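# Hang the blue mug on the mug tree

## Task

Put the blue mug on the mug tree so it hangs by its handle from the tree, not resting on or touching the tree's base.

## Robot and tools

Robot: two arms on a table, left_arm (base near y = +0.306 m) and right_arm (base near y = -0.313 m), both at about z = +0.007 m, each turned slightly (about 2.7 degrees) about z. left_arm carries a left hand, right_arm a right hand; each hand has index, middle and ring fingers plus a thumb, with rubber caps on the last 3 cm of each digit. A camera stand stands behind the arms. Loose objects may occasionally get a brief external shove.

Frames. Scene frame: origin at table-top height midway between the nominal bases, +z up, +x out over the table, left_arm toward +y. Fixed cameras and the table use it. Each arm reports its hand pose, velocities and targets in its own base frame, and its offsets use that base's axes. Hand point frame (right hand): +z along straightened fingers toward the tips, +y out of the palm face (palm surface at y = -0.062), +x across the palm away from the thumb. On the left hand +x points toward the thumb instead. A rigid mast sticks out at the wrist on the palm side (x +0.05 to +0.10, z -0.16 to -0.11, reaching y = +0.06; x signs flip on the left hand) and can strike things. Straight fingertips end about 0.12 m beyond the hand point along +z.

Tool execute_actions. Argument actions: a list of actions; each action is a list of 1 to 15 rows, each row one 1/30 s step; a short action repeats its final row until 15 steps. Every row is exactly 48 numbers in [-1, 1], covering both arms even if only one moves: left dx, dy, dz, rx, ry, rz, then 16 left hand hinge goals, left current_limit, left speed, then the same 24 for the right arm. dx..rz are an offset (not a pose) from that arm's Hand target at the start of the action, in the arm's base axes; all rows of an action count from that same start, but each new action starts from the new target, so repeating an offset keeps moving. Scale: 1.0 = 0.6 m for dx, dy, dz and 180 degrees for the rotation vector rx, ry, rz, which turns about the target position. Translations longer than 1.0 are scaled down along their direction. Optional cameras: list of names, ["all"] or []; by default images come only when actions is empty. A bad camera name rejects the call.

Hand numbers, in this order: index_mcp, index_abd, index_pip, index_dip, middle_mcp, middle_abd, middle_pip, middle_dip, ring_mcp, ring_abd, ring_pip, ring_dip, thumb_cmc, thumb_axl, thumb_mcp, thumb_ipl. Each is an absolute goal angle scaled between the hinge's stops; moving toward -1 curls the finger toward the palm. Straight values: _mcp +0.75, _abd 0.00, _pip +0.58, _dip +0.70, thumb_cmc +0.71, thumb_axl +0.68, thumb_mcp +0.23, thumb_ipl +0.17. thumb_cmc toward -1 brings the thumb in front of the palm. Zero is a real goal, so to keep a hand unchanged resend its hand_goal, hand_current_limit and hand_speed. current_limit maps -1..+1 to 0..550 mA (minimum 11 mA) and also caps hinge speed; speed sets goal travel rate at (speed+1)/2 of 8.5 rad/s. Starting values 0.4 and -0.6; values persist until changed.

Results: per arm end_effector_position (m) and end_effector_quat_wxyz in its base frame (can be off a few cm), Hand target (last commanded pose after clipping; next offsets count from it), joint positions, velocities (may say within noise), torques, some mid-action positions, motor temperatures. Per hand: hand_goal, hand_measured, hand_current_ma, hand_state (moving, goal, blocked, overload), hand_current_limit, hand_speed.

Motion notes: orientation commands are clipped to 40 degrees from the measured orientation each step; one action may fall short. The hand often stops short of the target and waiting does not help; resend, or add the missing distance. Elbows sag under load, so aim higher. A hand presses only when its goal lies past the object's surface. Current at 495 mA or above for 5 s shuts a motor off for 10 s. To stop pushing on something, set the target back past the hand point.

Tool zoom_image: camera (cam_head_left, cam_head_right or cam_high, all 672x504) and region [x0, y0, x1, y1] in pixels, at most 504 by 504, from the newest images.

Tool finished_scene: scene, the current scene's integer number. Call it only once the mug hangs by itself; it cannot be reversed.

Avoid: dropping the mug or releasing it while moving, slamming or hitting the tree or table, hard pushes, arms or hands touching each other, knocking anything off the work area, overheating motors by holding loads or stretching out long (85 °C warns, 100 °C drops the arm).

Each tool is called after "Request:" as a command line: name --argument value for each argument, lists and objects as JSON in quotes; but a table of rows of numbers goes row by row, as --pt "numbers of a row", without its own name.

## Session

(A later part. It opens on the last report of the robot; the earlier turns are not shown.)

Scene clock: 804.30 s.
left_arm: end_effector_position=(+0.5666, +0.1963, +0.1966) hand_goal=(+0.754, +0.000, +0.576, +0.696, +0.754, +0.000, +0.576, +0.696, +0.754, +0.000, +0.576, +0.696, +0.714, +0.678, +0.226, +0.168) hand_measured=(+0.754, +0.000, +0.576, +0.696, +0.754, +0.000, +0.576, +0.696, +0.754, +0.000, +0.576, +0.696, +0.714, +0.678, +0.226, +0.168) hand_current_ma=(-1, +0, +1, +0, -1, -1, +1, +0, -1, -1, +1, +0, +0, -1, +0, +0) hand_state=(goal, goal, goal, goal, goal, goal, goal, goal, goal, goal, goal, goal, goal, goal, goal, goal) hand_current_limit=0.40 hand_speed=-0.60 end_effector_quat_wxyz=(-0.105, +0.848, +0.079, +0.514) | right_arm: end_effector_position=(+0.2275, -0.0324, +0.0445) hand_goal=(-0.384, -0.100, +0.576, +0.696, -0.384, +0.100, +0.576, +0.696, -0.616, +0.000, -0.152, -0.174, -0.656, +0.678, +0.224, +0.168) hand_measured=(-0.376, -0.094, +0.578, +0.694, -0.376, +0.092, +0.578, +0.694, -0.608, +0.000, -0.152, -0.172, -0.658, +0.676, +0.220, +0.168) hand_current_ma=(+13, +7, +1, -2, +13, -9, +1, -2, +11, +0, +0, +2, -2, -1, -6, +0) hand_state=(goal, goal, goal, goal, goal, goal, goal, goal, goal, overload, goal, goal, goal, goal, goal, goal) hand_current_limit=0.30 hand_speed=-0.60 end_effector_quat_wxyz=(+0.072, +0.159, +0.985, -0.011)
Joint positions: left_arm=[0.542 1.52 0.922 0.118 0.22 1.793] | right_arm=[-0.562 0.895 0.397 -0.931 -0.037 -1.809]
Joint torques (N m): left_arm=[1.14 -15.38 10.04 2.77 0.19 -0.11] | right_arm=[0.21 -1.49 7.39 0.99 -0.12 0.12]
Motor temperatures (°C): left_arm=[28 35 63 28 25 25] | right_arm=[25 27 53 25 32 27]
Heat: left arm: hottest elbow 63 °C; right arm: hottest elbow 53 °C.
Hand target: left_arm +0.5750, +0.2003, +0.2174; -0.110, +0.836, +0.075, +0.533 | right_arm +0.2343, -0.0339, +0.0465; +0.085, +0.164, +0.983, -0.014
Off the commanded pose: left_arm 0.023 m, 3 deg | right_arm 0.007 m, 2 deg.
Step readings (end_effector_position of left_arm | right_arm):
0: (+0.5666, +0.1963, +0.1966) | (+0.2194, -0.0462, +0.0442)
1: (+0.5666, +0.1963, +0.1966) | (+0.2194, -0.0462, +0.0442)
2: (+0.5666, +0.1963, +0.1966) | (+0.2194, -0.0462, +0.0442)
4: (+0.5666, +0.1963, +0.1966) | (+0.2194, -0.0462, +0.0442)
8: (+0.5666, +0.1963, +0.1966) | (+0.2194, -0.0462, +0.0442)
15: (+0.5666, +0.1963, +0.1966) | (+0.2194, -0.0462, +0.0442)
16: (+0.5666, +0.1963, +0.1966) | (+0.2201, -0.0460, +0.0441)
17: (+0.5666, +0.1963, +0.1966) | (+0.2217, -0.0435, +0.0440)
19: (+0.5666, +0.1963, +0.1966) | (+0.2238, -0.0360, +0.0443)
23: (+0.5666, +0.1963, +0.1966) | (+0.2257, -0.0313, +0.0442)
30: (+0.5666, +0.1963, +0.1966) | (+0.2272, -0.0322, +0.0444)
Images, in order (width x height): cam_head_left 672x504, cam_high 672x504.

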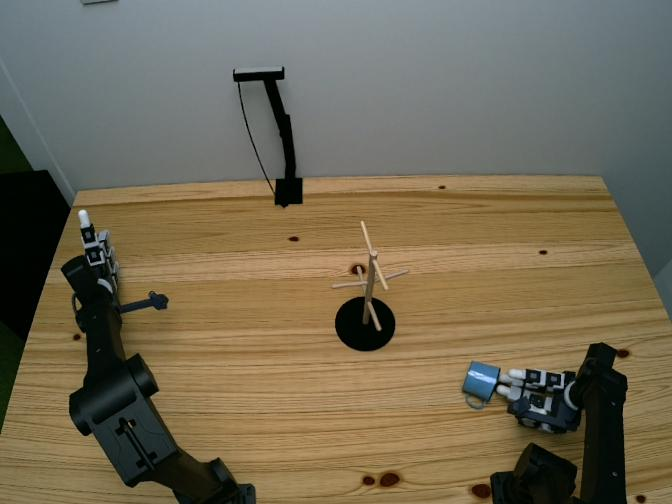

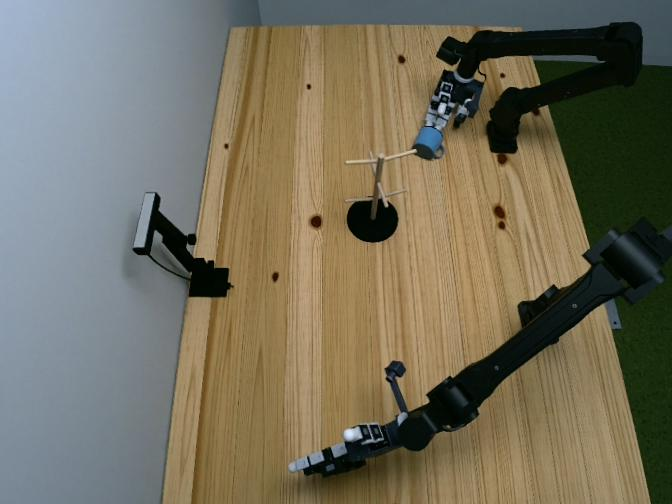

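Request:
execute_actions --actions '[[[0,0,0,0,0,0,0.754,0,0.576,0.696,0.754,0,0.576,0.696,0.754,0,0.576,0.696,0.714,0.678,0.226,0.168,0.4,-0.6,0.0108,0.0315,-0.003,0,0,0,-0.384,-0.1,0.5766,0.6957,-0.384,0.1,0.5766,0.6957,-0.617,0,-0.153,-0.174,-0.657,0.677,0.2247,0.168,0.3,-0.6]],[[0,0,0,0,0,0,0.754,0,0.576,0.696,0.754,0,0.576,0.696,0.754,0,0.576,0.696,0.714,0.678,0.226,0.168,0.4,-0.6,0.0054,0.0157,0,0,0,0,-0.384,-0.1,0.5766,0.6957,-0.384,0.1,0.5766,0.6957,-0.617,0,-0.153,-0.174,-0.657,0.677,0.2247,0.168,0.3,-0.6]]]' --cameras '["cam_head_left", "cam_high"]'

Request:
zoom_image --camera "cam_head_left" --region '[440, 320, 560, 410]'

Request:
zoom_image --camera "cam_high" --region '[400, 90, 500, 165]'

Scene clock: 814.00 s.
left_arm: end_effector_position=(+0.5666, +0.1963, +0.1966) hand_goal=(+0.754, +0.000, +0.576, +0.696, +0.754, +0.000, +0.576, +0.696, +0.754, +0.000, +0.576, +0.696, +0.714, +0.678, +0.226, +0.168) hand_measured=(+0.754, +0.000, +0.576, +0.696, +0.754, +0.000, +0.576, +0.696, +0.754, +0.000, +0.576, +0.696, +0.714, +0.678, +0.226, +0.168) hand_current_ma=(-1, +0, +1, +0, -1, -1, +1, +0, -1, -1, +1, +0, +0, -1, +0, +0) hand_state=(goal, goal, goal, goal, goal, goal, goal, goal, goal, goal, goal, goal, goal, goal, goal, goal) hand_current_limit=0.40 hand_speed=-0.60 end_effector_quat_wxyz=(-0.105, +0.848, +0.079, +0.514) | right_arm: end_effector_position=(+0.2376, -0.0063, +0.0421) hand_goal=(-0.384, -0.100, +0.576, +0.696, -0.384, +0.100, +0.576, +0.696, -0.616, +0.000, -0.152, -0.174, -0.656, +0.678, +0.224, +0.168) hand_measured=(-0.374, -0.094, +0.578, +0.694, -0.374, +0.092, +0.578, +0.694, -0.608, +0.000, -0.152, -0.172, -0.658, +0.676, +0.220, +0.168) hand_current_ma=(+15, +7, +1, -2, +15, -9, +1, -2, +12, +0, +0, +2, -2, -1, -7, +0) hand_state=(goal, goal, goal, goal, goal, goal, goal, goal, goal, overload, goal, goal, goal, goal, goal, goal) hand_current_limit=0.30 hand_speed=-0.60 end_effector_quat_wxyz=(+0.072, +0.161, +0.984, -0.014)
Joint positions: left_arm=[0.542 1.52 0.922 0.118 0.22 1.793] | right_arm=[-0.403 0.882 0.385 -0.928 -0.008 -1.65]
Joint torques (N m): left_arm=[1.08 -15.33 10.03 2.78 0.2 -0.12] | right_arm=[0.15 -1.44 7.41 0.95 -0.1 0.12]
Motor temperatures (°C): left_arm=[28 35 63 28 25 25] | right_arm=[25 27 51 25 31 27]
Heat: left arm: hottest elbow 63 °C; right arm: hottest elbow 51 °C.
Hand target: left_arm +0.5750, +0.2003, +0.2174; -0.110, +0.836, +0.075, +0.533 | right_arm +0.2440, -0.0055, +0.0446; +0.085, +0.164, +0.983, -0.014
Off the commanded pose: left_arm 0.023 m, 3 deg | right_arm 0.007 m, 2 deg.
Step readings (end_effector_position of left_arm | right_arm):
0: (+0.5666, +0.1963, +0.1966) | (+0.2275, -0.0324, +0.0445)
1: (+0.5666, +0.1963, +0.1966) | (+0.2278, -0.0314, +0.0440)
2: (+0.5666, +0.1963, +0.1966) | (+0.2292, -0.0295, +0.0433)
4: (+0.5666, +0.1963, +0.1966) | (+0.2303, -0.0193, +0.0429)
8: (+0.5666, +0.1963, +0.1966) | (+0.2316, -0.0123, +0.0419)
15: (+0.5666, +0.1963, +0.1966) | (+0.2330, -0.0135, +0.0421)
16: (+0.5666, +0.1963, +0.1966) | (+0.2334, -0.0131, +0.0421)
17: (+0.5666, +0.1963, +0.1966) | (+0.2340, -0.0114, +0.0418)
19: (+0.5666, +0.1963, +0.1966) | (+0.2356, -0.0079, +0.0421)
23: (+0.5666, +0.1963, +0.1966) | (+0.2368, -0.0055, +0.0421)
30: (+0.5666, +0.1963, +0.1966) | (+0.2375, -0.0060, +0.0422)
Images, in order (width x height): cam_head_left 672x504, cam_high 672x504.

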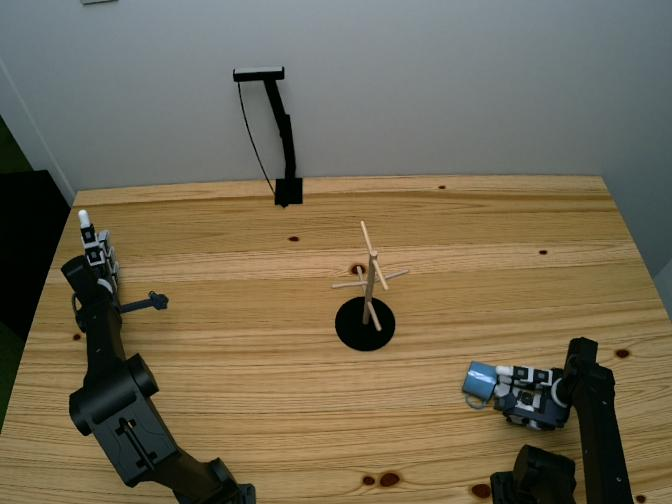

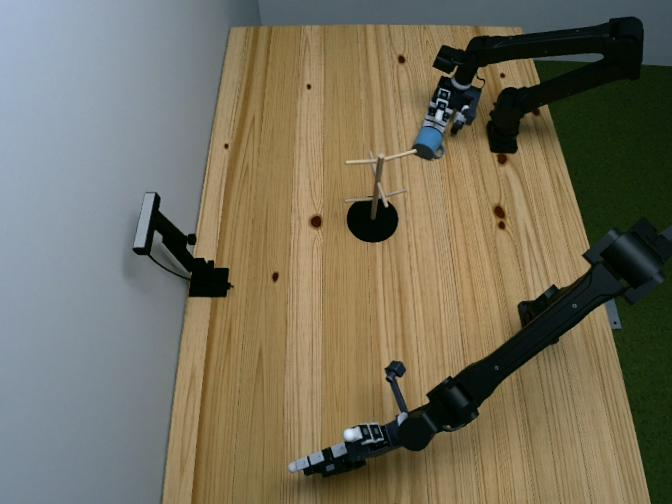

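Scaled by 4.200 from the camera's 672x504 image, which has a finer 960x720 frame.

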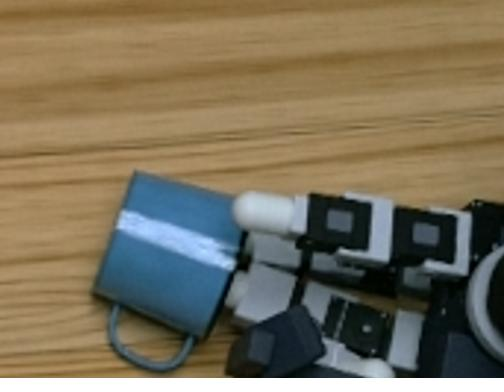

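Scaled by 5.040 from the camera's 672x504 image, which has a finer 960x720 frame.

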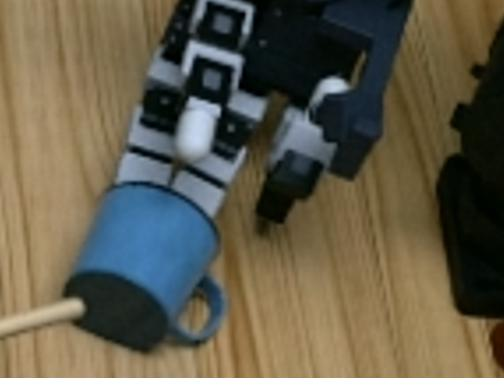

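Request:
zoom_image --camera "cam_high" --region '[405, 105, 455, 142]'

Request:
zoom_image --camera "cam_head_left" --region '[475, 350, 535, 400]'

Scaled by 10.080 from the camera's 672x504 image, which has a finer 960x720 frame.

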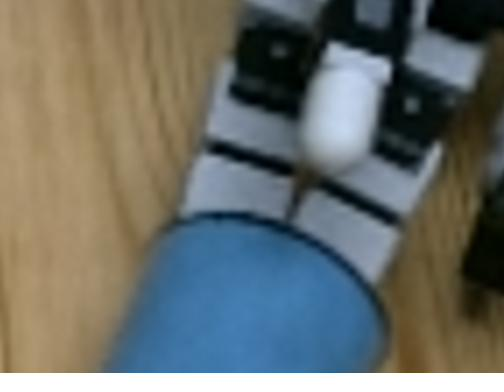

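Scaled by 8.400 from the camera's 672x504 image, which has a finer 960x720 frame.

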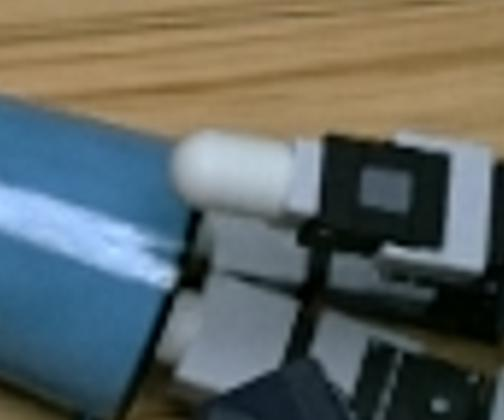

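Request:
execute_actions --actions '[[[0,0,0,0,0,0,0.754,0,0.576,0.696,0.754,0,0.576,0.696,0.754,0,0.576,0.696,0.714,0.678,0.226,0.168,0.4,-0.6,0.010,0.0142,-0.0133,0,0,0,-0.45,-0.12,0.5766,0.6957,-0.45,0.12,0.5766,0.6957,-0.617,0,-0.153,-0.174,-0.657,0.677,0.2247,0.168,0.3,-0.6]]]' --cameras '["cam_head_left", "cam_high"]'

Request:
zoom_image --camera "cam_high" --region '[405, 105, 455, 142]'

Request:
zoom_image --camera "cam_head_left" --region '[455, 345, 535, 405]'

Scene clock: 838.67 s.
left_arm: end_effector_position=(+0.5666, +0.1963, +0.1966) hand_goal=(+0.754, +0.000, +0.576, +0.696, +0.754, +0.000, +0.576, +0.696, +0.754, +0.000, +0.576, +0.696, +0.714, +0.678, +0.226, +0.168) hand_measured=(+0.754, +0.000, +0.576, +0.696, +0.754, +0.000, +0.576, +0.696, +0.754, +0.000, +0.576, +0.696, +0.714, +0.678, +0.226, +0.168) hand_current_ma=(-1, +0, +1, +0, -1, -1, +1, +0, -1, -1, +1, +0, +0, -1, +0, +0) hand_state=(goal, goal, goal, goal, goal, goal, goal, goal, goal, goal, goal, goal, goal, goal, goal, goal) hand_current_limit=0.40 hand_speed=-0.60 end_effector_quat_wxyz=(-0.105, +0.848, +0.079, +0.514) | right_arm: end_effector_position=(+0.2436, +0.0020, +0.0361) hand_goal=(-0.450, -0.120, +0.576, +0.696, -0.450, +0.120, +0.576, +0.696, -0.616, +0.000, -0.152, -0.174, -0.656, +0.678, +0.224, +0.168) hand_measured=(-0.430, -0.096, +0.578, +0.694, -0.430, +0.094, +0.578, +0.694, -0.608, +0.000, -0.152, -0.172, -0.658, +0.676, +0.220, +0.168) hand_current_ma=(+42, +40, +1, -2, +42, -46, +1, -2, +12, +0, +0, +2, -2, -1, -7, +0) hand_state=(blocked, blocked, goal, goal, blocked, blocked, goal, goal, goal, overload, goal, goal, goal, goal, goal, goal) hand_current_limit=0.30 hand_speed=-0.60 end_effector_quat_wxyz=(+0.076, +0.160, +0.984, -0.015)
Joint positions: left_arm=[0.542 1.52 0.922 0.118 0.22 1.793] | right_arm=[-0.347 0.899 0.374 -0.89 0.002 -1.596]
Joint torques (N m): left_arm=[1.08 -15.38 10.06 2.78 0.19 -0.11] | right_arm=[0.26 -0.67 7.34 1.1 -0.1 0.15]
Motor temperatures (°C): left_arm=[28 35 63 28 25 25] | right_arm=[25 26 49 25 31 27]
Heat: left arm: hottest elbow 63 °C; right arm: hottest elbow 49 °C.
Hand target: left_arm +0.5750, +0.2003, +0.2174; -0.110, +0.836, +0.075, +0.533 | right_arm +0.2500, +0.0030, +0.0365; +0.085, +0.164, +0.983, -0.014
Off the commanded pose: left_arm 0.023 m, 3 deg | right_arm 0.007 m, 1 deg.
Step readings (end_effector_position of left_arm | right_arm):
0: (+0.5666, +0.1963, +0.1966) | (+0.2376, -0.0063, +0.0421)
1: (+0.5666, +0.1963, +0.1966) | (+0.2380, -0.0060, +0.0417)
2: (+0.5666, +0.1963, +0.1966) | (+0.2397, -0.0042, +0.0405)
4: (+0.5666, +0.1963, +0.1966) | (+0.2418, -0.0006, +0.0389)
8: (+0.5666, +0.1963, +0.1966) | (+0.2424, +0.0029, +0.0363)
15: (+0.5666, +0.1963, +0.1966) | (+0.2435, +0.0021, +0.0361)
Images, in order (width x height): cam_head_left 672x504, cam_high 672x504.

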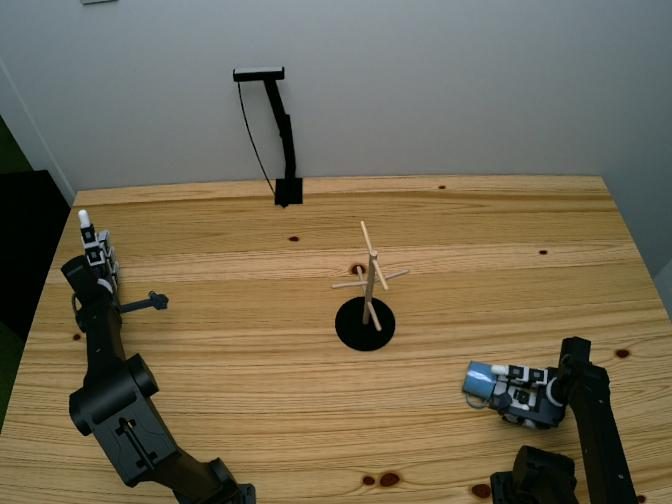

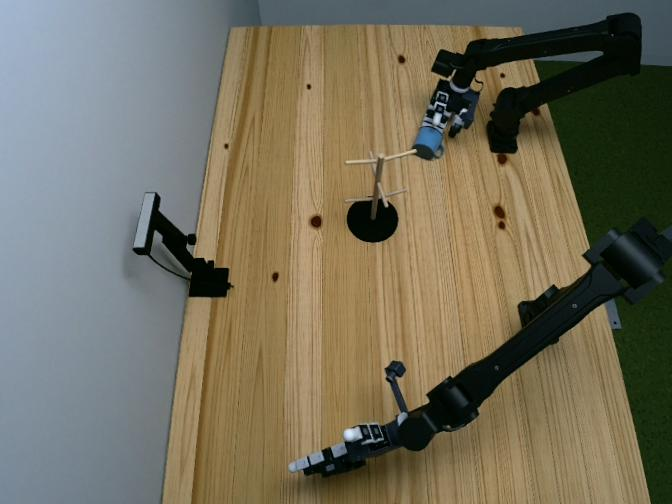

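Scaled by 10.080 from the camera's 672x504 image, which has a finer 960x720 frame.

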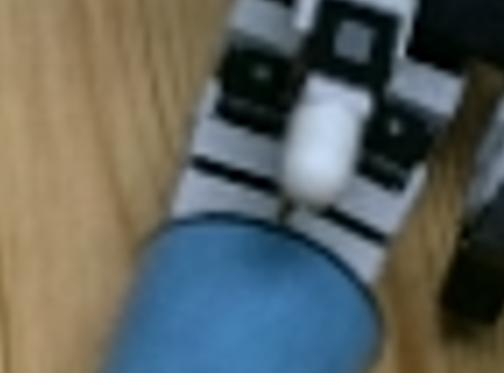

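Scaled by 6.300 from the camera's 672x504 image, which has a finer 960x720 frame.

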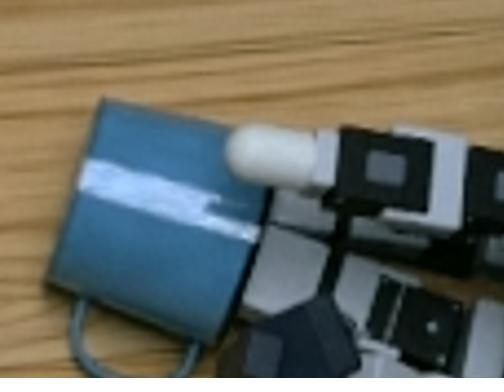

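Request:
execute_actions --actions '[[[0,0,0,0,0,0,0.754,0,0.576,0.696,0.754,0,0.576,0.696,0.754,0,0.576,0.696,0.714,0.678,0.226,0.168,0.4,-0.6,0,0,0,0,0,0,-0.45,-0.098,0.5766,0.6957,-0.45,0.098,0.5766,0.6957,-0.617,0,-0.153,-0.174,-0.657,0.677,-0.02,0.168,0.3,-0.8]],[[0,0,0,0,0,0,0.754,0,0.576,0.696,0.754,0,0.576,0.696,0.754,0,0.576,0.696,0.714,0.678,0.226,0.168,0.4,-0.6,0,0,0,0,0,0,-0.48,-0.098,0.5766,0.6957,-0.48,0.098,0.5766,0.6957,-0.617,0,-0.153,-0.174,-0.657,0.677,-0.1,0.168,0.3,-0.8]]]' --cameras '["cam_head_left", "cam_high"]'

Request:
zoom_image --camera "cam_high" --region '[400, 105, 460, 165]'

Request:
zoom_image --camera "cam_head_left" --region '[455, 345, 535, 405]'

Scene clock: 856.13 s.
left_arm: end_effector_position=(+0.5666, +0.1963, +0.1966) hand_goal=(+0.754, +0.000, +0.576, +0.696, +0.754, +0.000, +0.576, +0.696, +0.754, +0.000, +0.576, +0.696, +0.714, +0.678, +0.226, +0.168) hand_measured=(+0.754, +0.000, +0.576, +0.696, +0.754, +0.000, +0.576, +0.696, +0.754, +0.000, +0.576, +0.696, +0.714, +0.678, +0.226, +0.168) hand_current_ma=(-1, +0, +1, +0, -1, -1, +1, +0, -1, -1, +1, +0, +0, -1, +0, +0) hand_state=(goal, goal, goal, goal, goal, goal, goal, goal, goal, goal, goal, goal, goal, goal, goal, goal) hand_current_limit=0.40 hand_speed=-0.60 end_effector_quat_wxyz=(-0.105, +0.848, +0.079, +0.514) | right_arm: end_effector_position=(+0.2437, +0.0019, +0.0361) hand_goal=(-0.480, -0.098, +0.576, +0.696, -0.480, +0.098, +0.576, +0.696, -0.616, +0.000, -0.152, -0.174, -0.656, +0.678, -0.100, +0.168) hand_measured=(-0.452, -0.094, +0.578, +0.694, -0.454, +0.090, +0.578, +0.694, -0.608, +0.000, -0.152, -0.172, -0.654, +0.678, -0.058, +0.176) hand_current_ma=(+61, +2, +1, -2, +55, -8, +1, -2, +12, +0, +0, +2, +2, +0, +145, +13) hand_state=(blocked, goal, goal, goal, blocked, goal, goal, goal, goal, overload, goal, goal, goal, goal, blocked, goal) hand_current_limit=0.30 hand_speed=-0.80 end_effector_quat_wxyz=(+0.076, +0.161, +0.984, -0.015)
Joint positions: left_arm=[0.542 1.52 0.922 0.118 0.22 1.793] | right_arm=[-0.347 0.899 0.374 -0.89 0.002 -1.595]
Joint torques (N m): left_arm=[1.14 -15.38 10.04 2.77 0.19 -0.11] | right_arm=[0.26 -0.67 7.45 1.16 -0.12 0.12]
Motor temperatures (°C): left_arm=[28 35 63 28 25 25] | right_arm=[25 26 49 25 31 27]
Heat: left arm: hottest elbow 63 °C; right arm: hottest elbow 49 °C.
Hand target: left_arm +0.5750, +0.2003, +0.2174; -0.110, +0.836, +0.075, +0.533 | right_arm +0.2500, +0.0030, +0.0365; +0.085, +0.164, +0.983, -0.014
Off the commanded pose: left_arm 0.023 m, 3 deg | right_arm 0.006 m, 1 deg.
Step readings (end_effector_position of left_arm | right_arm):
0: (+0.5666, +0.1963, +0.1966) | (+0.2436, +0.0020, +0.0361)
1: (+0.5666, +0.1963, +0.1966) | (+0.2436, +0.0020, +0.0361)
2: (+0.5666, +0.1963, +0.1966) | (+0.2436, +0.0020, +0.0361)
4: (+0.5666, +0.1963, +0.1966) | (+0.2436, +0.0020, +0.0361)
8: (+0.5666, +0.1963, +0.1966) | (+0.2436, +0.0020, +0.0361)
15: (+0.5666, +0.1963, +0.1966) | (+0.2436, +0.0020, +0.0361)
16: (+0.5666, +0.1963, +0.1966) | (+0.2436, +0.0020, +0.0361)
17: (+0.5666, +0.1963, +0.1966) | (+0.2436, +0.0020, +0.0361)
19: (+0.5666, +0.1963, +0.1966) | (+0.2436, +0.0020, +0.0361)
23: (+0.5666, +0.1963, +0.1966) | (+0.2436, +0.0020, +0.0361)
30: (+0.5666, +0.1963, +0.1966) | (+0.2437, +0.0019, +0.0361)
Images, in order (width x height): cam_head_left 672x504, cam_high 672x504.

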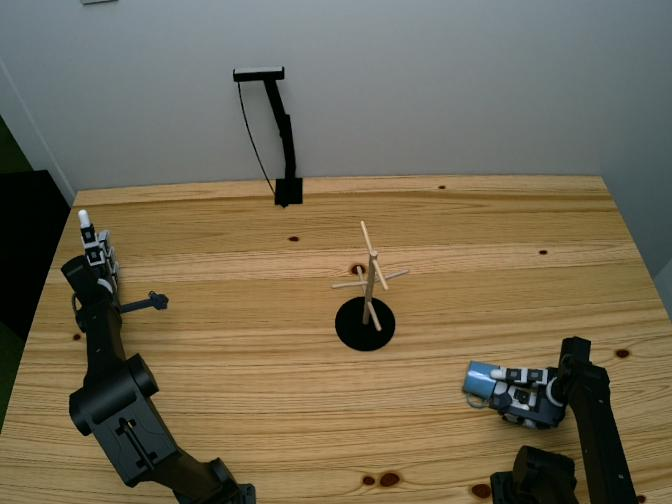

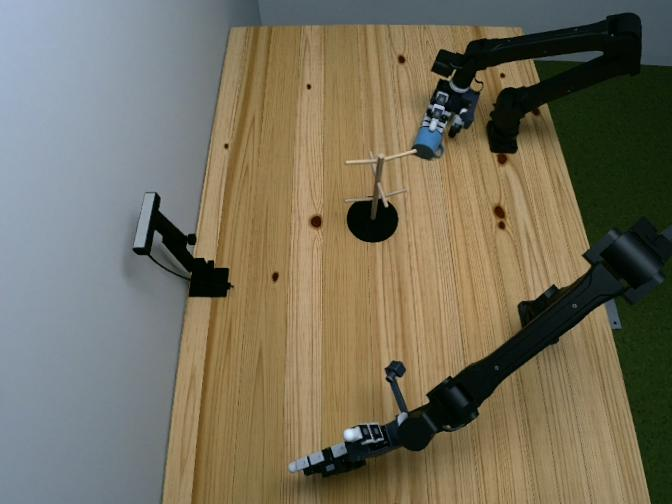

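Scaled by 8.400 from the camera's 672x504 image, which has a finer 960x720 frame.

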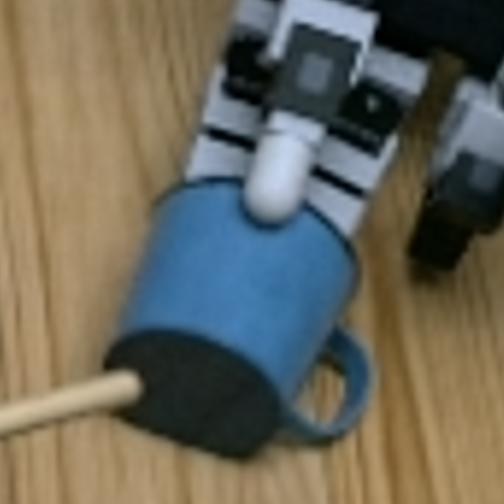

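Scaled by 6.300 from the camera's 672x504 image, which has a finer 960x720 frame.

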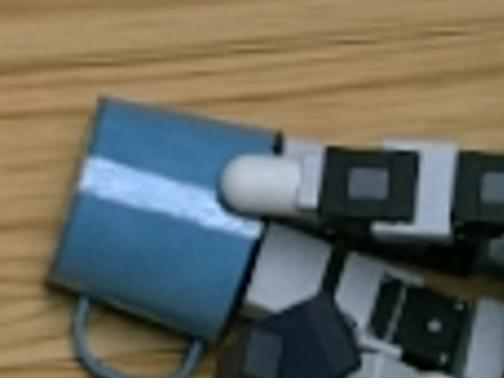

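Request:
execute_actions --actions '[[[0,0,0,0,0,0,0.754,0,0.576,0.696,0.754,0,0.576,0.696,0.754,0,0.576,0.696,0.714,0.678,0.226,0.168,0.4,-0.6,0,0,0,0,0,0,-0.53,-0.098,0.5766,0.6957,-0.53,0.098,0.5766,0.6957,-0.617,0,-0.153,-0.174,-0.657,0.677,-0.17,0.168,0.5,-0.8]],[[0,0,0,0,0,0,0.754,0,0.576,0.696,0.754,0,0.576,0.696,0.754,0,0.576,0.696,0.714,0.678,0.226,0.168,0.4,-0.6,0,0,0,0,0,0,-0.56,-0.098,0.5766,0.6957,-0.56,0.098,0.5766,0.6957,-0.617,0,-0.153,-0.174,-0.657,0.677,-0.22,0.168,0.5,-0.8]]]' --cameras '[]'

Scene clock: 861.93 s.
left_arm: end_effector_position=(+0.5666, +0.1963, +0.1966) hand_goal=(+0.754, +0.000, +0.576, +0.696, +0.754, +0.000, +0.576, +0.696, +0.754, +0.000, +0.576, +0.696, +0.714, +0.678, +0.226, +0.168) hand_measured=(+0.754, +0.000, +0.576, +0.696, +0.754, +0.000, +0.576, +0.696, +0.754, +0.000, +0.576, +0.696, +0.714, +0.678, +0.226, +0.168) hand_current_ma=(-1, +0, +1, +0, -1, -1, +1, +0, -1, -1, +1, +0, +0, -1, +0, +0) hand_state=(goal, goal, goal, goal, goal, goal, goal, goal, goal, goal, goal, goal, goal, goal, goal, goal) hand_current_limit=0.40 hand_speed=-0.60 end_effector_quat_wxyz=(-0.105, +0.848, +0.079, +0.514) | right_arm: end_effector_position=(+0.2437, +0.0019, +0.0361) hand_goal=(-0.560, -0.098, +0.576, +0.696, -0.560, +0.098, +0.576, +0.696, -0.616, +0.000, -0.152, -0.174, -0.656, +0.678, -0.220, +0.168) hand_measured=(-0.480, -0.096, +0.590, +0.700, -0.526, +0.090, +0.580, +0.696, -0.608, +0.000, -0.152, -0.172, -0.654, +0.678, -0.068, +0.186) hand_current_ma=(+263, +2, +25, +4, +82, -8, +3, +0, +12, +0, +0, +2, +1, +0, +412, +47) hand_state=(blocked, goal, goal, goal, blocked, goal, goal, goal, goal, overload, goal, goal, goal, goal, blocked, goal) hand_current_limit=0.50 hand_speed=-0.80 end_effector_quat_wxyz=(+0.076, +0.161, +0.984, -0.015)
Joint positions: left_arm=[0.542 1.52 0.922 0.118 0.22 1.793] | right_arm=[-0.347 0.899 0.374 -0.89 0.002 -1.595]
Joint torques (N m): left_arm=[1.08 -15.44 10.03 2.78 0.2 -0.11] | right_arm=[0.21 -0.56 7.35 1.1 -0.11 0.13]
Motor temperatures (°C): left_arm=[28 35 63 28 25 25] | right_arm=[25 26 48 25 31 27]
Heat: left arm: hottest elbow 63 °C; right arm: hottest elbow 48 °C.
Hand target: left_arm +0.5750, +0.2003, +0.2174; -0.110, +0.836, +0.075, +0.533 | right_arm +0.2500, +0.0030, +0.0365; +0.085, +0.164, +0.983, -0.014
Off the commanded pose: left_arm 0.023 m, 3 deg | right_arm 0.006 m, 1 deg.
Step readings (end_effector_position of left_arm | right_arm):
0: (+0.5666, +0.1963, +0.1966) | (+0.2437, +0.0019, +0.0361)
1: (+0.5666, +0.1963, +0.1966) | (+0.2437, +0.0019, +0.0361)
2: (+0.5666, +0.1963, +0.1966) | (+0.2437, +0.0019, +0.0361)
4: (+0.5666, +0.1963, +0.1966) | (+0.2437, +0.0019, +0.0361)
8: (+0.5666, +0.1963, +0.1966) | (+0.2437, +0.0019, +0.0361)
15: (+0.5666, +0.1963, +0.1966) | (+0.2437, +0.0019, +0.0361)
16: (+0.5666, +0.1963, +0.1966) | (+0.2437, +0.0019, +0.0361)
17: (+0.5666, +0.1963, +0.1966) | (+0.2437, +0.0019, +0.0361)
19: (+0.5666, +0.1963, +0.1966) | (+0.2437, +0.0019, +0.0361)
23: (+0.5666, +0.1963, +0.1966) | (+0.2437, +0.0019, +0.0361)
30: (+0.5666, +0.1963, +0.1966) | (+0.2437, +0.0019, +0.0361)
No camera images: "cameras" was empty.

Request:
execute_actions --actions '[[[0,0,0,0,0,0,0.754,0,0.576,0.696,0.754,0,0.576,0.696,0.754,0,0.576,0.696,0.714,0.678,0.226,0.168,0.4,-0.6,0,0,0,0,0,0,-0.57,-0.098,0.5766,0.6957,-0.64,0.098,0.5766,0.6957,-0.617,0,-0.153,-0.174,-0.657,0.677,-0.24,0.168,0.6,-0.8]]]' --cameras '["cam_head_left", "cam_high"]'

Request:
zoom_image --camera "cam_high" --region '[400, 105, 460, 165]'

Request:
zoom_image --camera "cam_head_left" --region '[455, 345, 535, 405]'

Scene clock: 875.00 s.
left_arm: end_effector_position=(+0.5666, +0.1963, +0.1966) hand_goal=(+0.754, +0.000, +0.576, +0.696, +0.754, +0.000, +0.576, +0.696, +0.754, +0.000, +0.576, +0.696, +0.714, +0.678, +0.226, +0.168) hand_measured=(+0.754, +0.000, +0.576, +0.696, +0.754, +0.000, +0.576, +0.696, +0.754, +0.000, +0.576, +0.696, +0.714, +0.678, +0.226, +0.168) hand_current_ma=(-1, +0, +1, +0, -1, -1, +1, +0, -1, -1, +1, +0, +0, -1, +0, +0) hand_state=(goal, goal, goal, goal, goal, goal, goal, goal, goal, goal, goal, goal, goal, goal, goal, goal) hand_current_limit=0.40 hand_speed=-0.60 end_effector_quat_wxyz=(-0.105, +0.848, +0.079, +0.514) | right_arm: end_effector_position=(+0.2437, +0.0019, +0.0361) hand_goal=(-0.570, -0.098, +0.576, +0.696, -0.640, +0.098, +0.576, +0.696, -0.616, +0.000, -0.152, -0.174, -0.656, +0.678, -0.240, +0.168) hand_measured=(-0.482, -0.096, +0.592, +0.702, -0.546, +0.090, +0.598, +0.706, -0.608, +0.000, -0.152, -0.172, -0.654, +0.678, -0.068, +0.188) hand_current_ma=(+293, +2, +29, +6, +328, -8, +42, +14, +12, +0, +0, +2, +1, +0, +440, +52) hand_state=(blocked, goal, goal, goal, blocked, goal, blocked, goal, goal, overload, goal, goal, goal, goal, blocked, goal) hand_current_limit=0.60 hand_speed=-0.80 end_effector_quat_wxyz=(+0.076, +0.161, +0.984, -0.015)
Joint positions: left_arm=[0.542 1.52 0.922 0.118 0.22 1.793] | right_arm=[-0.347 0.899 0.374 -0.89 0.002 -1.595]
Joint torques (N m): left_arm=[1.2 -15.44 10.06 2.78 0.19 -0.11] | right_arm=[0.44 -0.79 7.42 1.07 -0.11 0.12]
Motor temperatures (°C): left_arm=[28 35 63 28 25 25] | right_arm=[25 26 48 25 31 27]
Heat: left arm: hottest elbow 63 °C; right arm: hottest elbow 48 °C.
Hand target: left_arm +0.5750, +0.2003, +0.2174; -0.110, +0.836, +0.075, +0.533 | right_arm +0.2500, +0.0030, +0.0365; +0.085, +0.164, +0.983, -0.014
Off the commanded pose: left_arm 0.023 m, 3 deg | right_arm 0.006 m, 1 deg.
Step readings (end_effector_position of left_arm | right_arm):
0: (+0.5666, +0.1963, +0.1966) | (+0.2437, +0.0019, +0.0361)
1: (+0.5666, +0.1963, +0.1966) | (+0.2437, +0.0019, +0.0361)
2: (+0.5666, +0.1963, +0.1966) | (+0.2437, +0.0019, +0.0361)
4: (+0.5666, +0.1963, +0.1966) | (+0.2437, +0.0019, +0.0361)
8: (+0.5666, +0.1963, +0.1966) | (+0.2437, +0.0019, +0.0361)
15: (+0.5666, +0.1963, +0.1966) | (+0.2437, +0.0019, +0.0361)
Images, in order (width x height): cam_head_left 672x504, cam_high 672x504.

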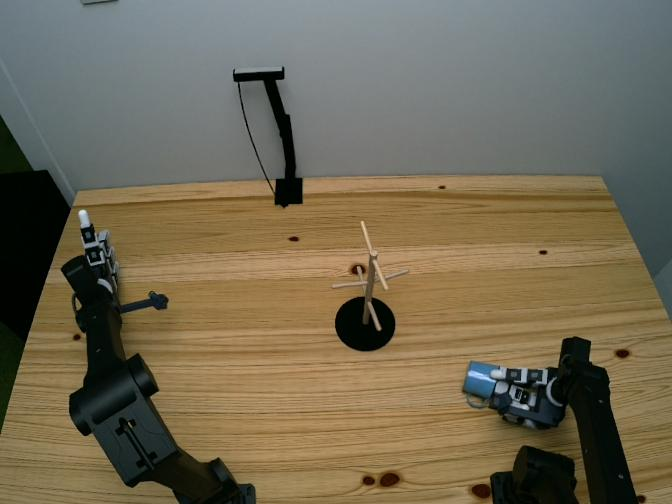

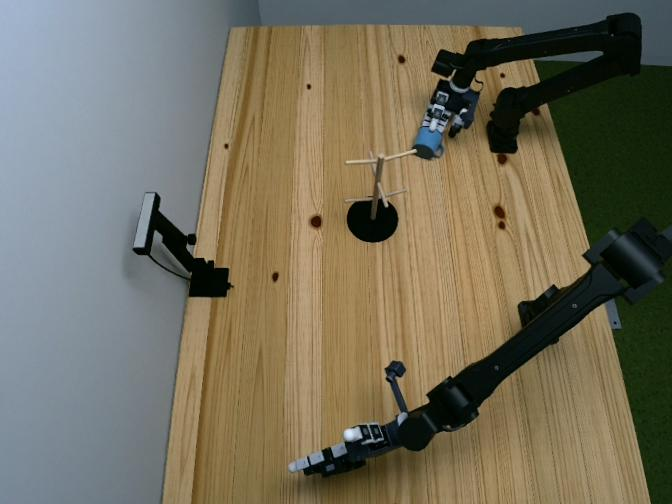

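Scaled by 8.400 from the camera's 672x504 image, which has a finer 960x720 frame.

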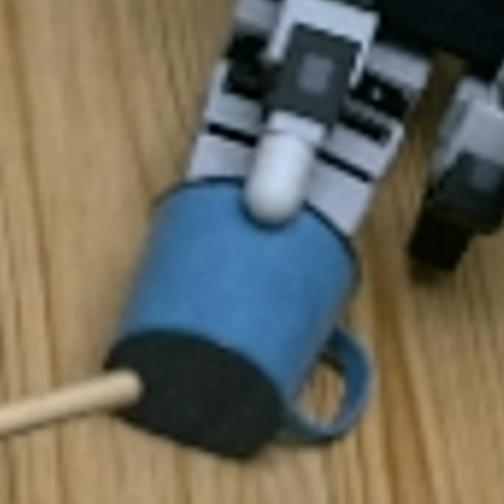

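Scaled by 6.300 from the camera's 672x504 image, which has a finer 960x720 frame.

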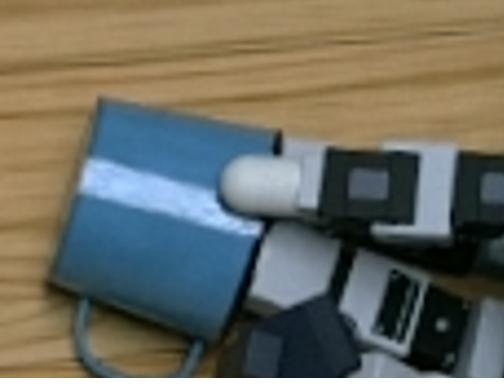

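Request:
execute_actions --actions '[[[0,0,0,0,0,0,0.754,0,0.576,0.696,0.754,0,0.576,0.696,0.754,0,0.576,0.696,0.714,0.678,0.226,0.168,0.4,-0.6,0,0,0.035,0,0,0,-0.57,-0.098,0.5766,0.6957,-0.64,0.098,0.5766,0.6957,-0.617,0,-0.153,-0.174,-0.657,0.677,-0.24,0.168,0.6,-0.8]],[[0,0,0,0,0,0,0.754,0,0.576,0.696,0.754,0,0.576,0.696,0.754,0,0.576,0.696,0.714,0.678,0.226,0.168,0.4,-0.6,0,0,0.035,0,0,0,-0.57,-0.098,0.5766,0.6957,-0.64,0.098,0.5766,0.6957,-0.617,0,-0.153,-0.174,-0.657,0.677,-0.24,0.168,0.6,-0.8]]]' --cameras '["cam_head_left", "cam_high"]'

Request:
zoom_image --camera "cam_high" --region '[400, 85, 480, 155]'

Request:
zoom_image --camera "cam_head_left" --region '[455, 335, 555, 405]'

Scene clock: 882.57 s.
left_arm: end_effector_position=(+0.5666, +0.1963, +0.1966) hand_goal=(+0.754, +0.000, +0.576, +0.696, +0.754, +0.000, +0.576, +0.696, +0.754, +0.000, +0.576, +0.696, +0.714, +0.678, +0.226, +0.168) hand_measured=(+0.754, +0.000, +0.576, +0.696, +0.754, +0.000, +0.576, +0.696, +0.754, +0.000, +0.576, +0.696, +0.714, +0.678, +0.226, +0.168) hand_current_ma=(-1, +0, +1, +0, -1, -1, +1, +0, -1, -1, +1, +0, +0, -1, +0, +0) hand_state=(goal, goal, goal, goal, goal, goal, goal, goal, goal, goal, goal, goal, goal, goal, goal, goal) hand_current_limit=0.40 hand_speed=-0.60 end_effector_quat_wxyz=(-0.105, +0.848, +0.079, +0.514) | right_arm: end_effector_position=(+0.2227, +0.0096, +0.0480) hand_goal=(-0.570, -0.098, +0.576, +0.696, -0.640, +0.098, +0.576, +0.696, -0.616, +0.000, -0.152, -0.174, -0.656, +0.678, -0.240, +0.168) hand_measured=(-0.498, -0.092, +0.592, +0.702, -0.546, +0.096, +0.610, +0.712, -0.608, +0.000, -0.152, -0.172, -0.654, +0.678, -0.068, +0.190) hand_current_ma=(+222, +7, +29, +6, +328, -2, +73, +26, +13, +0, +0, +2, +3, +0, +440, +62) hand_state=(blocked, goal, goal, goal, blocked, goal, blocked, goal, goal, overload, goal, goal, goal, goal, blocked, blocked) hand_current_limit=0.60 hand_speed=-0.80 end_effector_quat_wxyz=(+0.048, +0.162, +0.986, -0.012)
Joint positions: left_arm=[0.542 1.52 0.922 0.118 0.22 1.793] | right_arm=[-0.342 0.826 0.387 -1.033 0.006 -1.588]
Joint torques (N m): left_arm=[1.14 -15.38 10.04 2.77 0.2 -0.11] | right_arm=[-0.21 -0.97 12.51 0.03 -0.26 0.05]
Motor temperatures (°C): left_arm=[28 35 63 28 25 25] | right_arm=[25 26 48 25 31 27]
Heat: left arm: hottest elbow 63 °C; right arm: hottest elbow 48 °C.
Hand target: left_arm +0.5750, +0.2003, +0.2174; -0.110, +0.836, +0.075, +0.533 | right_arm +0.2499, +0.0031, +0.0785; +0.085, +0.163, +0.983, -0.014
Off the commanded pose: left_arm 0.023 m, 3 deg | right_arm 0.042 m, 4 deg.
Step readings (end_effector_position of left_arm | right_arm):
0: (+0.5666, +0.1963, +0.1966) | (+0.2437, +0.0019, +0.0361)
1: (+0.5666, +0.1963, +0.1966) | (+0.2426, +0.0024, +0.0361)
2: (+0.5666, +0.1963, +0.1966) | (+0.2399, +0.0032, +0.0363)
4: (+0.5666, +0.1963, +0.1966) | (+0.2352, +0.0050, +0.0377)
8: (+0.5666, +0.1963, +0.1966) | (+0.2331, +0.0055, +0.0392)
15: (+0.5666, +0.1963, +0.1966) | (+0.2327, +0.0056, +0.0391)
16: (+0.5666, +0.1963, +0.1966) | (+0.2321, +0.0058, +0.0395)
17: (+0.5666, +0.1963, +0.1966) | (+0.2291, +0.0068, +0.0406)
19: (+0.5666, +0.1963, +0.1966) | (+0.2249, +0.0089, +0.0435)
23: (+0.5666, +0.1963, +0.1966) | (+0.2230, +0.0095, +0.0472)
30: (+0.5666, +0.1963, +0.1966) | (+0.2227, +0.0096, +0.0480)
Images, in order (width x height): cam_head_left 672x504, cam_high 672x504.

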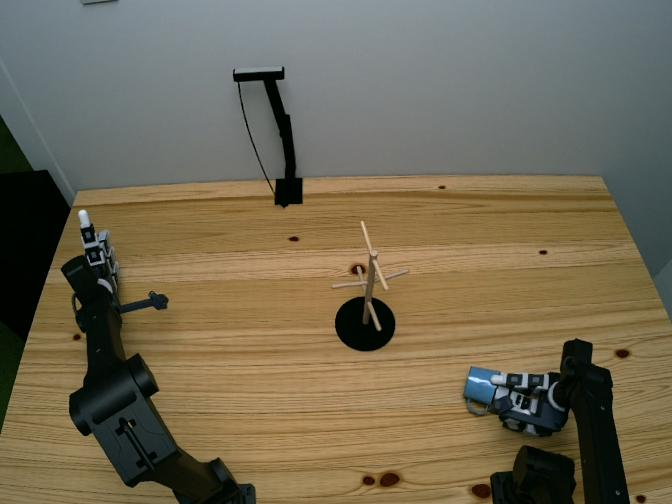

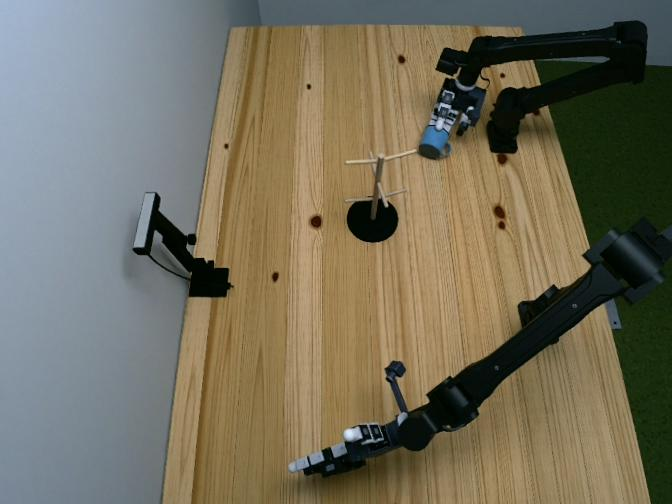

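Scaled by 6.300 from the camera's 672x504 image, which has a finer 960x720 frame.

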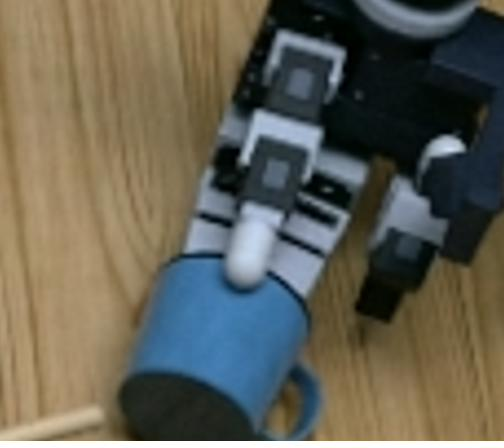

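Scaled by 5.040 from the camera's 672x504 image, which has a finer 960x720 frame.

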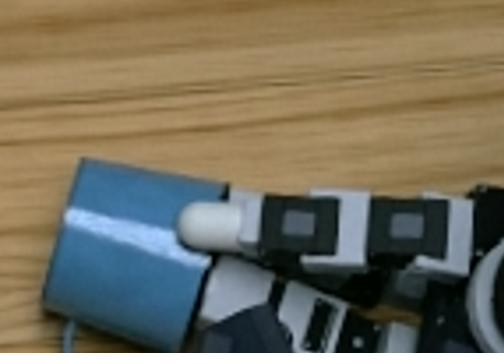

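Request:
execute_actions --actions '[[[0,0,0,0,0,0,0.754,0,0.576,0.696,0.754,0,0.576,0.696,0.754,0,0.576,0.696,0.714,0.678,0.226,0.168,0.4,-0.6,0,0,0.03,0,0,0,-0.57,-0.098,0.5766,0.6957,-0.64,0.098,0.5766,0.6957,-0.617,0,-0.153,-0.174,-0.657,0.677,-0.24,0.168,0.6,-0.8]],[[0,0,0,0,0,0,0.754,0,0.576,0.696,0.754,0,0.576,0.696,0.754,0,0.576,0.696,0.714,0.678,0.226,0.168,0.4,-0.6,0,0,0.03,0,0,0,-0.57,-0.098,0.5766,0.6957,-0.64,0.098,0.5766,0.6957,-0.617,0,-0.153,-0.174,-0.657,0.677,-0.24,0.168,0.6,-0.8]]]' --cameras '["cam_high"]'

Request:
zoom_image --camera "cam_high" --region '[400, 85, 480, 155]'

Scene clock: 890.27 s.
left_arm: end_effector_position=(+0.5666, +0.1963, +0.1966) hand_goal=(+0.754, +0.000, +0.576, +0.696, +0.754, +0.000, +0.576, +0.696, +0.754, +0.000, +0.576, +0.696, +0.714, +0.678, +0.226, +0.168) hand_measured=(+0.754, +0.000, +0.576, +0.696, +0.754, +0.000, +0.576, +0.696, +0.754, +0.000, +0.576, +0.696, +0.714, +0.678, +0.226, +0.168) hand_current_ma=(-1, +0, +1, +0, -1, -1, +1, +0, -1, -1, +1, +0, +0, -1, +0, +0) hand_state=(goal, goal, goal, goal, goal, goal, goal, goal, goal, goal, goal, goal, goal, goal, goal, goal) hand_current_limit=0.40 hand_speed=-0.60 end_effector_quat_wxyz=(-0.105, +0.848, +0.079, +0.514) | right_arm: end_effector_position=(+0.2264, +0.0085, +0.0836) hand_goal=(-0.570, -0.098, +0.576, +0.696, -0.640, +0.098, +0.576, +0.696, -0.616, +0.000, -0.152, -0.174, -0.656, +0.678, -0.240, +0.168) hand_measured=(-0.500, -0.092, +0.592, +0.702, -0.546, +0.096, +0.610, +0.712, -0.606, +0.000, -0.152, -0.172, -0.654, +0.678, -0.068, +0.190) hand_current_ma=(+216, +7, +29, +6, +328, -2, +77, +28, +15, +0, +0, +2, +2, +0, +440, +62) hand_state=(blocked, goal, goal, goal, blocked, goal, blocked, goal, goal, overload, goal, goal, goal, goal, blocked, blocked) hand_current_limit=0.60 hand_speed=-0.80 end_effector_quat_wxyz=(+0.049, +0.162, +0.986, -0.012)
Joint positions: left_arm=[0.542 1.52 0.922 0.118 0.22 1.793] | right_arm=[-0.341 0.781 0.47 -1.158 0.006 -1.587]
Joint torques (N m): left_arm=[1.14 -15.38 10.03 2.78 0.19 -0.11] | right_arm=[-0.21 -0.79 12.74 0.03 -0.29 0.05]
Motor temperatures (°C): left_arm=[28 35 63 28 25 25] | right_arm=[25 26 52 25 31 27]
Heat: left arm: hottest elbow 63 °C; right arm: hottest elbow 52 °C.
Hand target: left_arm +0.5750, +0.2003, +0.2174; -0.110, +0.836, +0.075, +0.533 | right_arm +0.2499, +0.0031, +0.1145; +0.085, +0.163, +0.983, -0.014
Off the commanded pose: left_arm 0.023 m, 3 deg | right_arm 0.039 m, 4 deg.
Step readings (end_effector_position of left_arm | right_arm):
0: (+0.5666, +0.1963, +0.1966) | (+0.2227, +0.0096, +0.0480)
1: (+0.5666, +0.1963, +0.1966) | (+0.2224, +0.0096, +0.0488)
2: (+0.5666, +0.1963, +0.1966) | (+0.2209, +0.0103, +0.0506)
4: (+0.5666, +0.1963, +0.1966) | (+0.2211, +0.0104, +0.0563)
8: (+0.5666, +0.1963, +0.1966) | (+0.2258, +0.0087, +0.0658)
15: (+0.5666, +0.1963, +0.1966) | (+0.2263, +0.0086, +0.0675)
16: (+0.5666, +0.1963, +0.1966) | (+0.2258, +0.0087, +0.0681)
17: (+0.5666, +0.1963, +0.1966) | (+0.2242, +0.0091, +0.0696)
19: (+0.5666, +0.1963, +0.1966) | (+0.2231, +0.0097, +0.0744)
23: (+0.5666, +0.1963, +0.1966) | (+0.2264, +0.0085, +0.0824)
30: (+0.5666, +0.1963, +0.1966) | (+0.2264, +0.0085, +0.0836)
Images, in order (width x height): cam_high 672x504.

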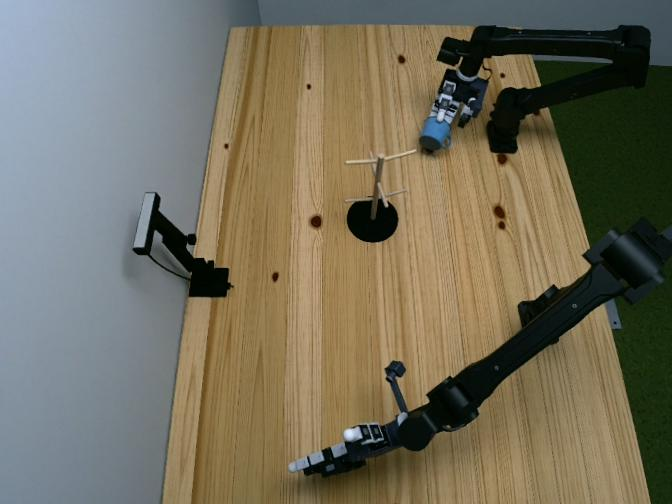

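Scaled by 6.300 from the camera's 672x504 image, which has a finer 960x720 frame.

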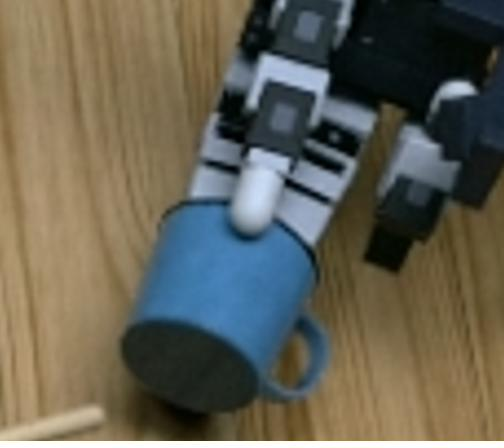

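Request:
execute_actions --actions '[[[0,0,0,0,0,0,0.754,0,0.576,0.696,0.754,0,0.576,0.696,0.754,0,0.576,0.696,0.714,0.678,0.226,0.168,0.4,-0.6,0,0,0.04,0,0,0,-0.57,-0.098,0.5766,0.6957,-0.64,0.098,0.5766,0.6957,-0.617,0,-0.153,-0.174,-0.657,0.677,-0.24,0.168,0.6,-0.8]],[[0,0,0,0,0,0,0.754,0,0.576,0.696,0.754,0,0.576,0.696,0.754,0,0.576,0.696,0.714,0.678,0.226,0.168,0.4,-0.6,0,0,0.045,0,0,0,-0.57,-0.098,0.5766,0.6957,-0.64,0.098,0.5766,0.6957,-0.617,0,-0.153,-0.174,-0.657,0.677,-0.24,0.168,0.6,-0.8]],[[0,0,0,0,0,0,0.754,0,0.576,0.696,0.754,0,0.576,0.696,0.754,0,0.576,0.696,0.714,0.678,0.226,0.168,0.4,-0.6,0,0,0.045,0,0,0,-0.57,-0.098,0.5766,0.6957,-0.64,0.098,0.5766,0.6957,-0.617,0,-0.153,-0.174,-0.657,0.677,-0.24,0.168,0.6,-0.8]]]' --cameras '["cam_high"]'

Request:
zoom_image --camera "cam_high" --region '[400, 65, 480, 145]'

Scene clock: 1027.13 s.
left_arm: end_effector_position=(+0.5666, +0.1963, +0.1966) hand_goal=(+0.754, +0.000, +0.576, +0.696, +0.754, +0.000, +0.576, +0.696, +0.754, +0.000, +0.576, +0.696, +0.714, +0.678, +0.226, +0.168) hand_measured=(+0.754, +0.000, +0.576, +0.696, +0.754, +0.000, +0.576, +0.696, +0.754, +0.000, +0.576, +0.696, +0.714, +0.678, +0.226, +0.168) hand_current_ma=(-1, +0, +1, +0, -1, -1, +1, +0, -1, -1, +1, +0, +0, -1, +0, +0) hand_state=(goal, goal, goal, goal, goal, goal, goal, goal, goal, goal, goal, goal, goal, goal, goal, goal) hand_current_limit=0.40 hand_speed=-0.60 end_effector_quat_wxyz=(-0.105, +0.848, +0.079, +0.514) | right_arm: end_effector_position=(+0.2328, +0.0060, +0.1615) hand_goal=(-0.570, -0.098, +0.576, +0.696, -0.640, +0.098, +0.576, +0.696, -0.616, +0.000, -0.152, -0.174, -0.656, +0.678, -0.240, +0.168) hand_measured=(-0.502, -0.092, +0.592, +0.702, -0.546, +0.096, +0.614, +0.714, -0.606, +0.000, -0.152, -0.172, -0.654, +0.678, -0.068, +0.190) hand_current_ma=(+208, +7, +29, +6, +328, -1, +85, +31, +17, +0, +0, +2, +3, +0, +440, +64) hand_state=(blocked, goal, goal, goal, blocked, goal, blocked, goal, goal, overload, goal, goal, goal, goal, blocked, blocked) hand_current_limit=0.60 hand_speed=-0.80 end_effector_quat_wxyz=(+0.050, +0.162, +0.985, -0.013)
Joint positions: left_arm=[0.542 1.52 0.922 0.118 0.22 1.793] | right_arm=[-0.341 0.746 0.664 -1.385 0.008 -1.585]
Joint torques (N m): left_arm=[1.14 -15.38 10.03 2.77 0.19 -0.11] | right_arm=[-0.15 -1.32 12.98 0.03 -0.31 0.01]
Motor temperatures (°C): left_arm=[28 35 64 28 25 25] | right_arm=[25 26 62 25 30 27]
Heat: left arm: hottest elbow 64 °C; right arm: hottest elbow 62 °C.
Hand target: left_arm +0.5750, +0.2003, +0.2174; -0.110, +0.836, +0.075, +0.533 | right_arm +0.2500, +0.0030, +0.1926; +0.085, +0.163, +0.983, -0.014
Off the commanded pose: left_arm 0.023 m, 3 deg | right_arm 0.036 m, 4 deg.
Step readings (end_effector_position of left_arm | right_arm):
0: (+0.5666, +0.1963, +0.1966) | (+0.2264, +0.0085, +0.0836)
1: (+0.5666, +0.1963, +0.1966) | (+0.2264, +0.0084, +0.0847)
2: (+0.5666, +0.1963, +0.1966) | (+0.2243, +0.0091, +0.0869)
4: (+0.5666, +0.1963, +0.1966) | (+0.2235, +0.0096, +0.0941)
8: (+0.5666, +0.1963, +0.1966) | (+0.2290, +0.0077, +0.1064)
15: (+0.5666, +0.1963, +0.1966) | (+0.2292, +0.0076, +0.1084)
16: (+0.5666, +0.1963, +0.1966) | (+0.2291, +0.0076, +0.1096)
17: (+0.5666, +0.1963, +0.1966) | (+0.2264, +0.0081, +0.1117)
19: (+0.5666, +0.1963, +0.1966) | (+0.2254, +0.0086, +0.1196)
23: (+0.5666, +0.1963, +0.1966) | (+0.2307, +0.0071, +0.1328)
30: (+0.5666, +0.1963, +0.1966) | (+0.2311, +0.0069, +0.1350)
31: (+0.5666, +0.1963, +0.1966) | (+0.2306, +0.0067, +0.1360)
32: (+0.5666, +0.1963, +0.1966) | (+0.2282, +0.0075, +0.1383)
34: (+0.5666, +0.1963, +0.1966) | (+0.2271, +0.0080, +0.1465)
38: (+0.5666, +0.1963, +0.1966) | (+0.2326, +0.0061, +0.1598)
45: (+0.5666, +0.1963, +0.1966) | (+0.2328, +0.0060, +0.1615)
Images, in order (width x height): cam_high 672x504.

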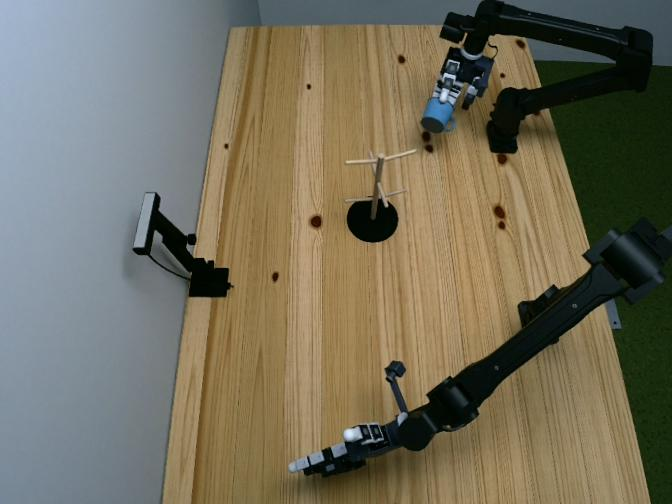

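Scaled by 6.300 from the camera's 672x504 image, which has a finer 960x720 frame.

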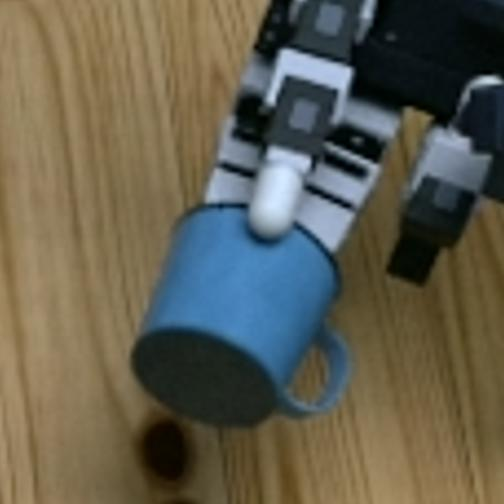

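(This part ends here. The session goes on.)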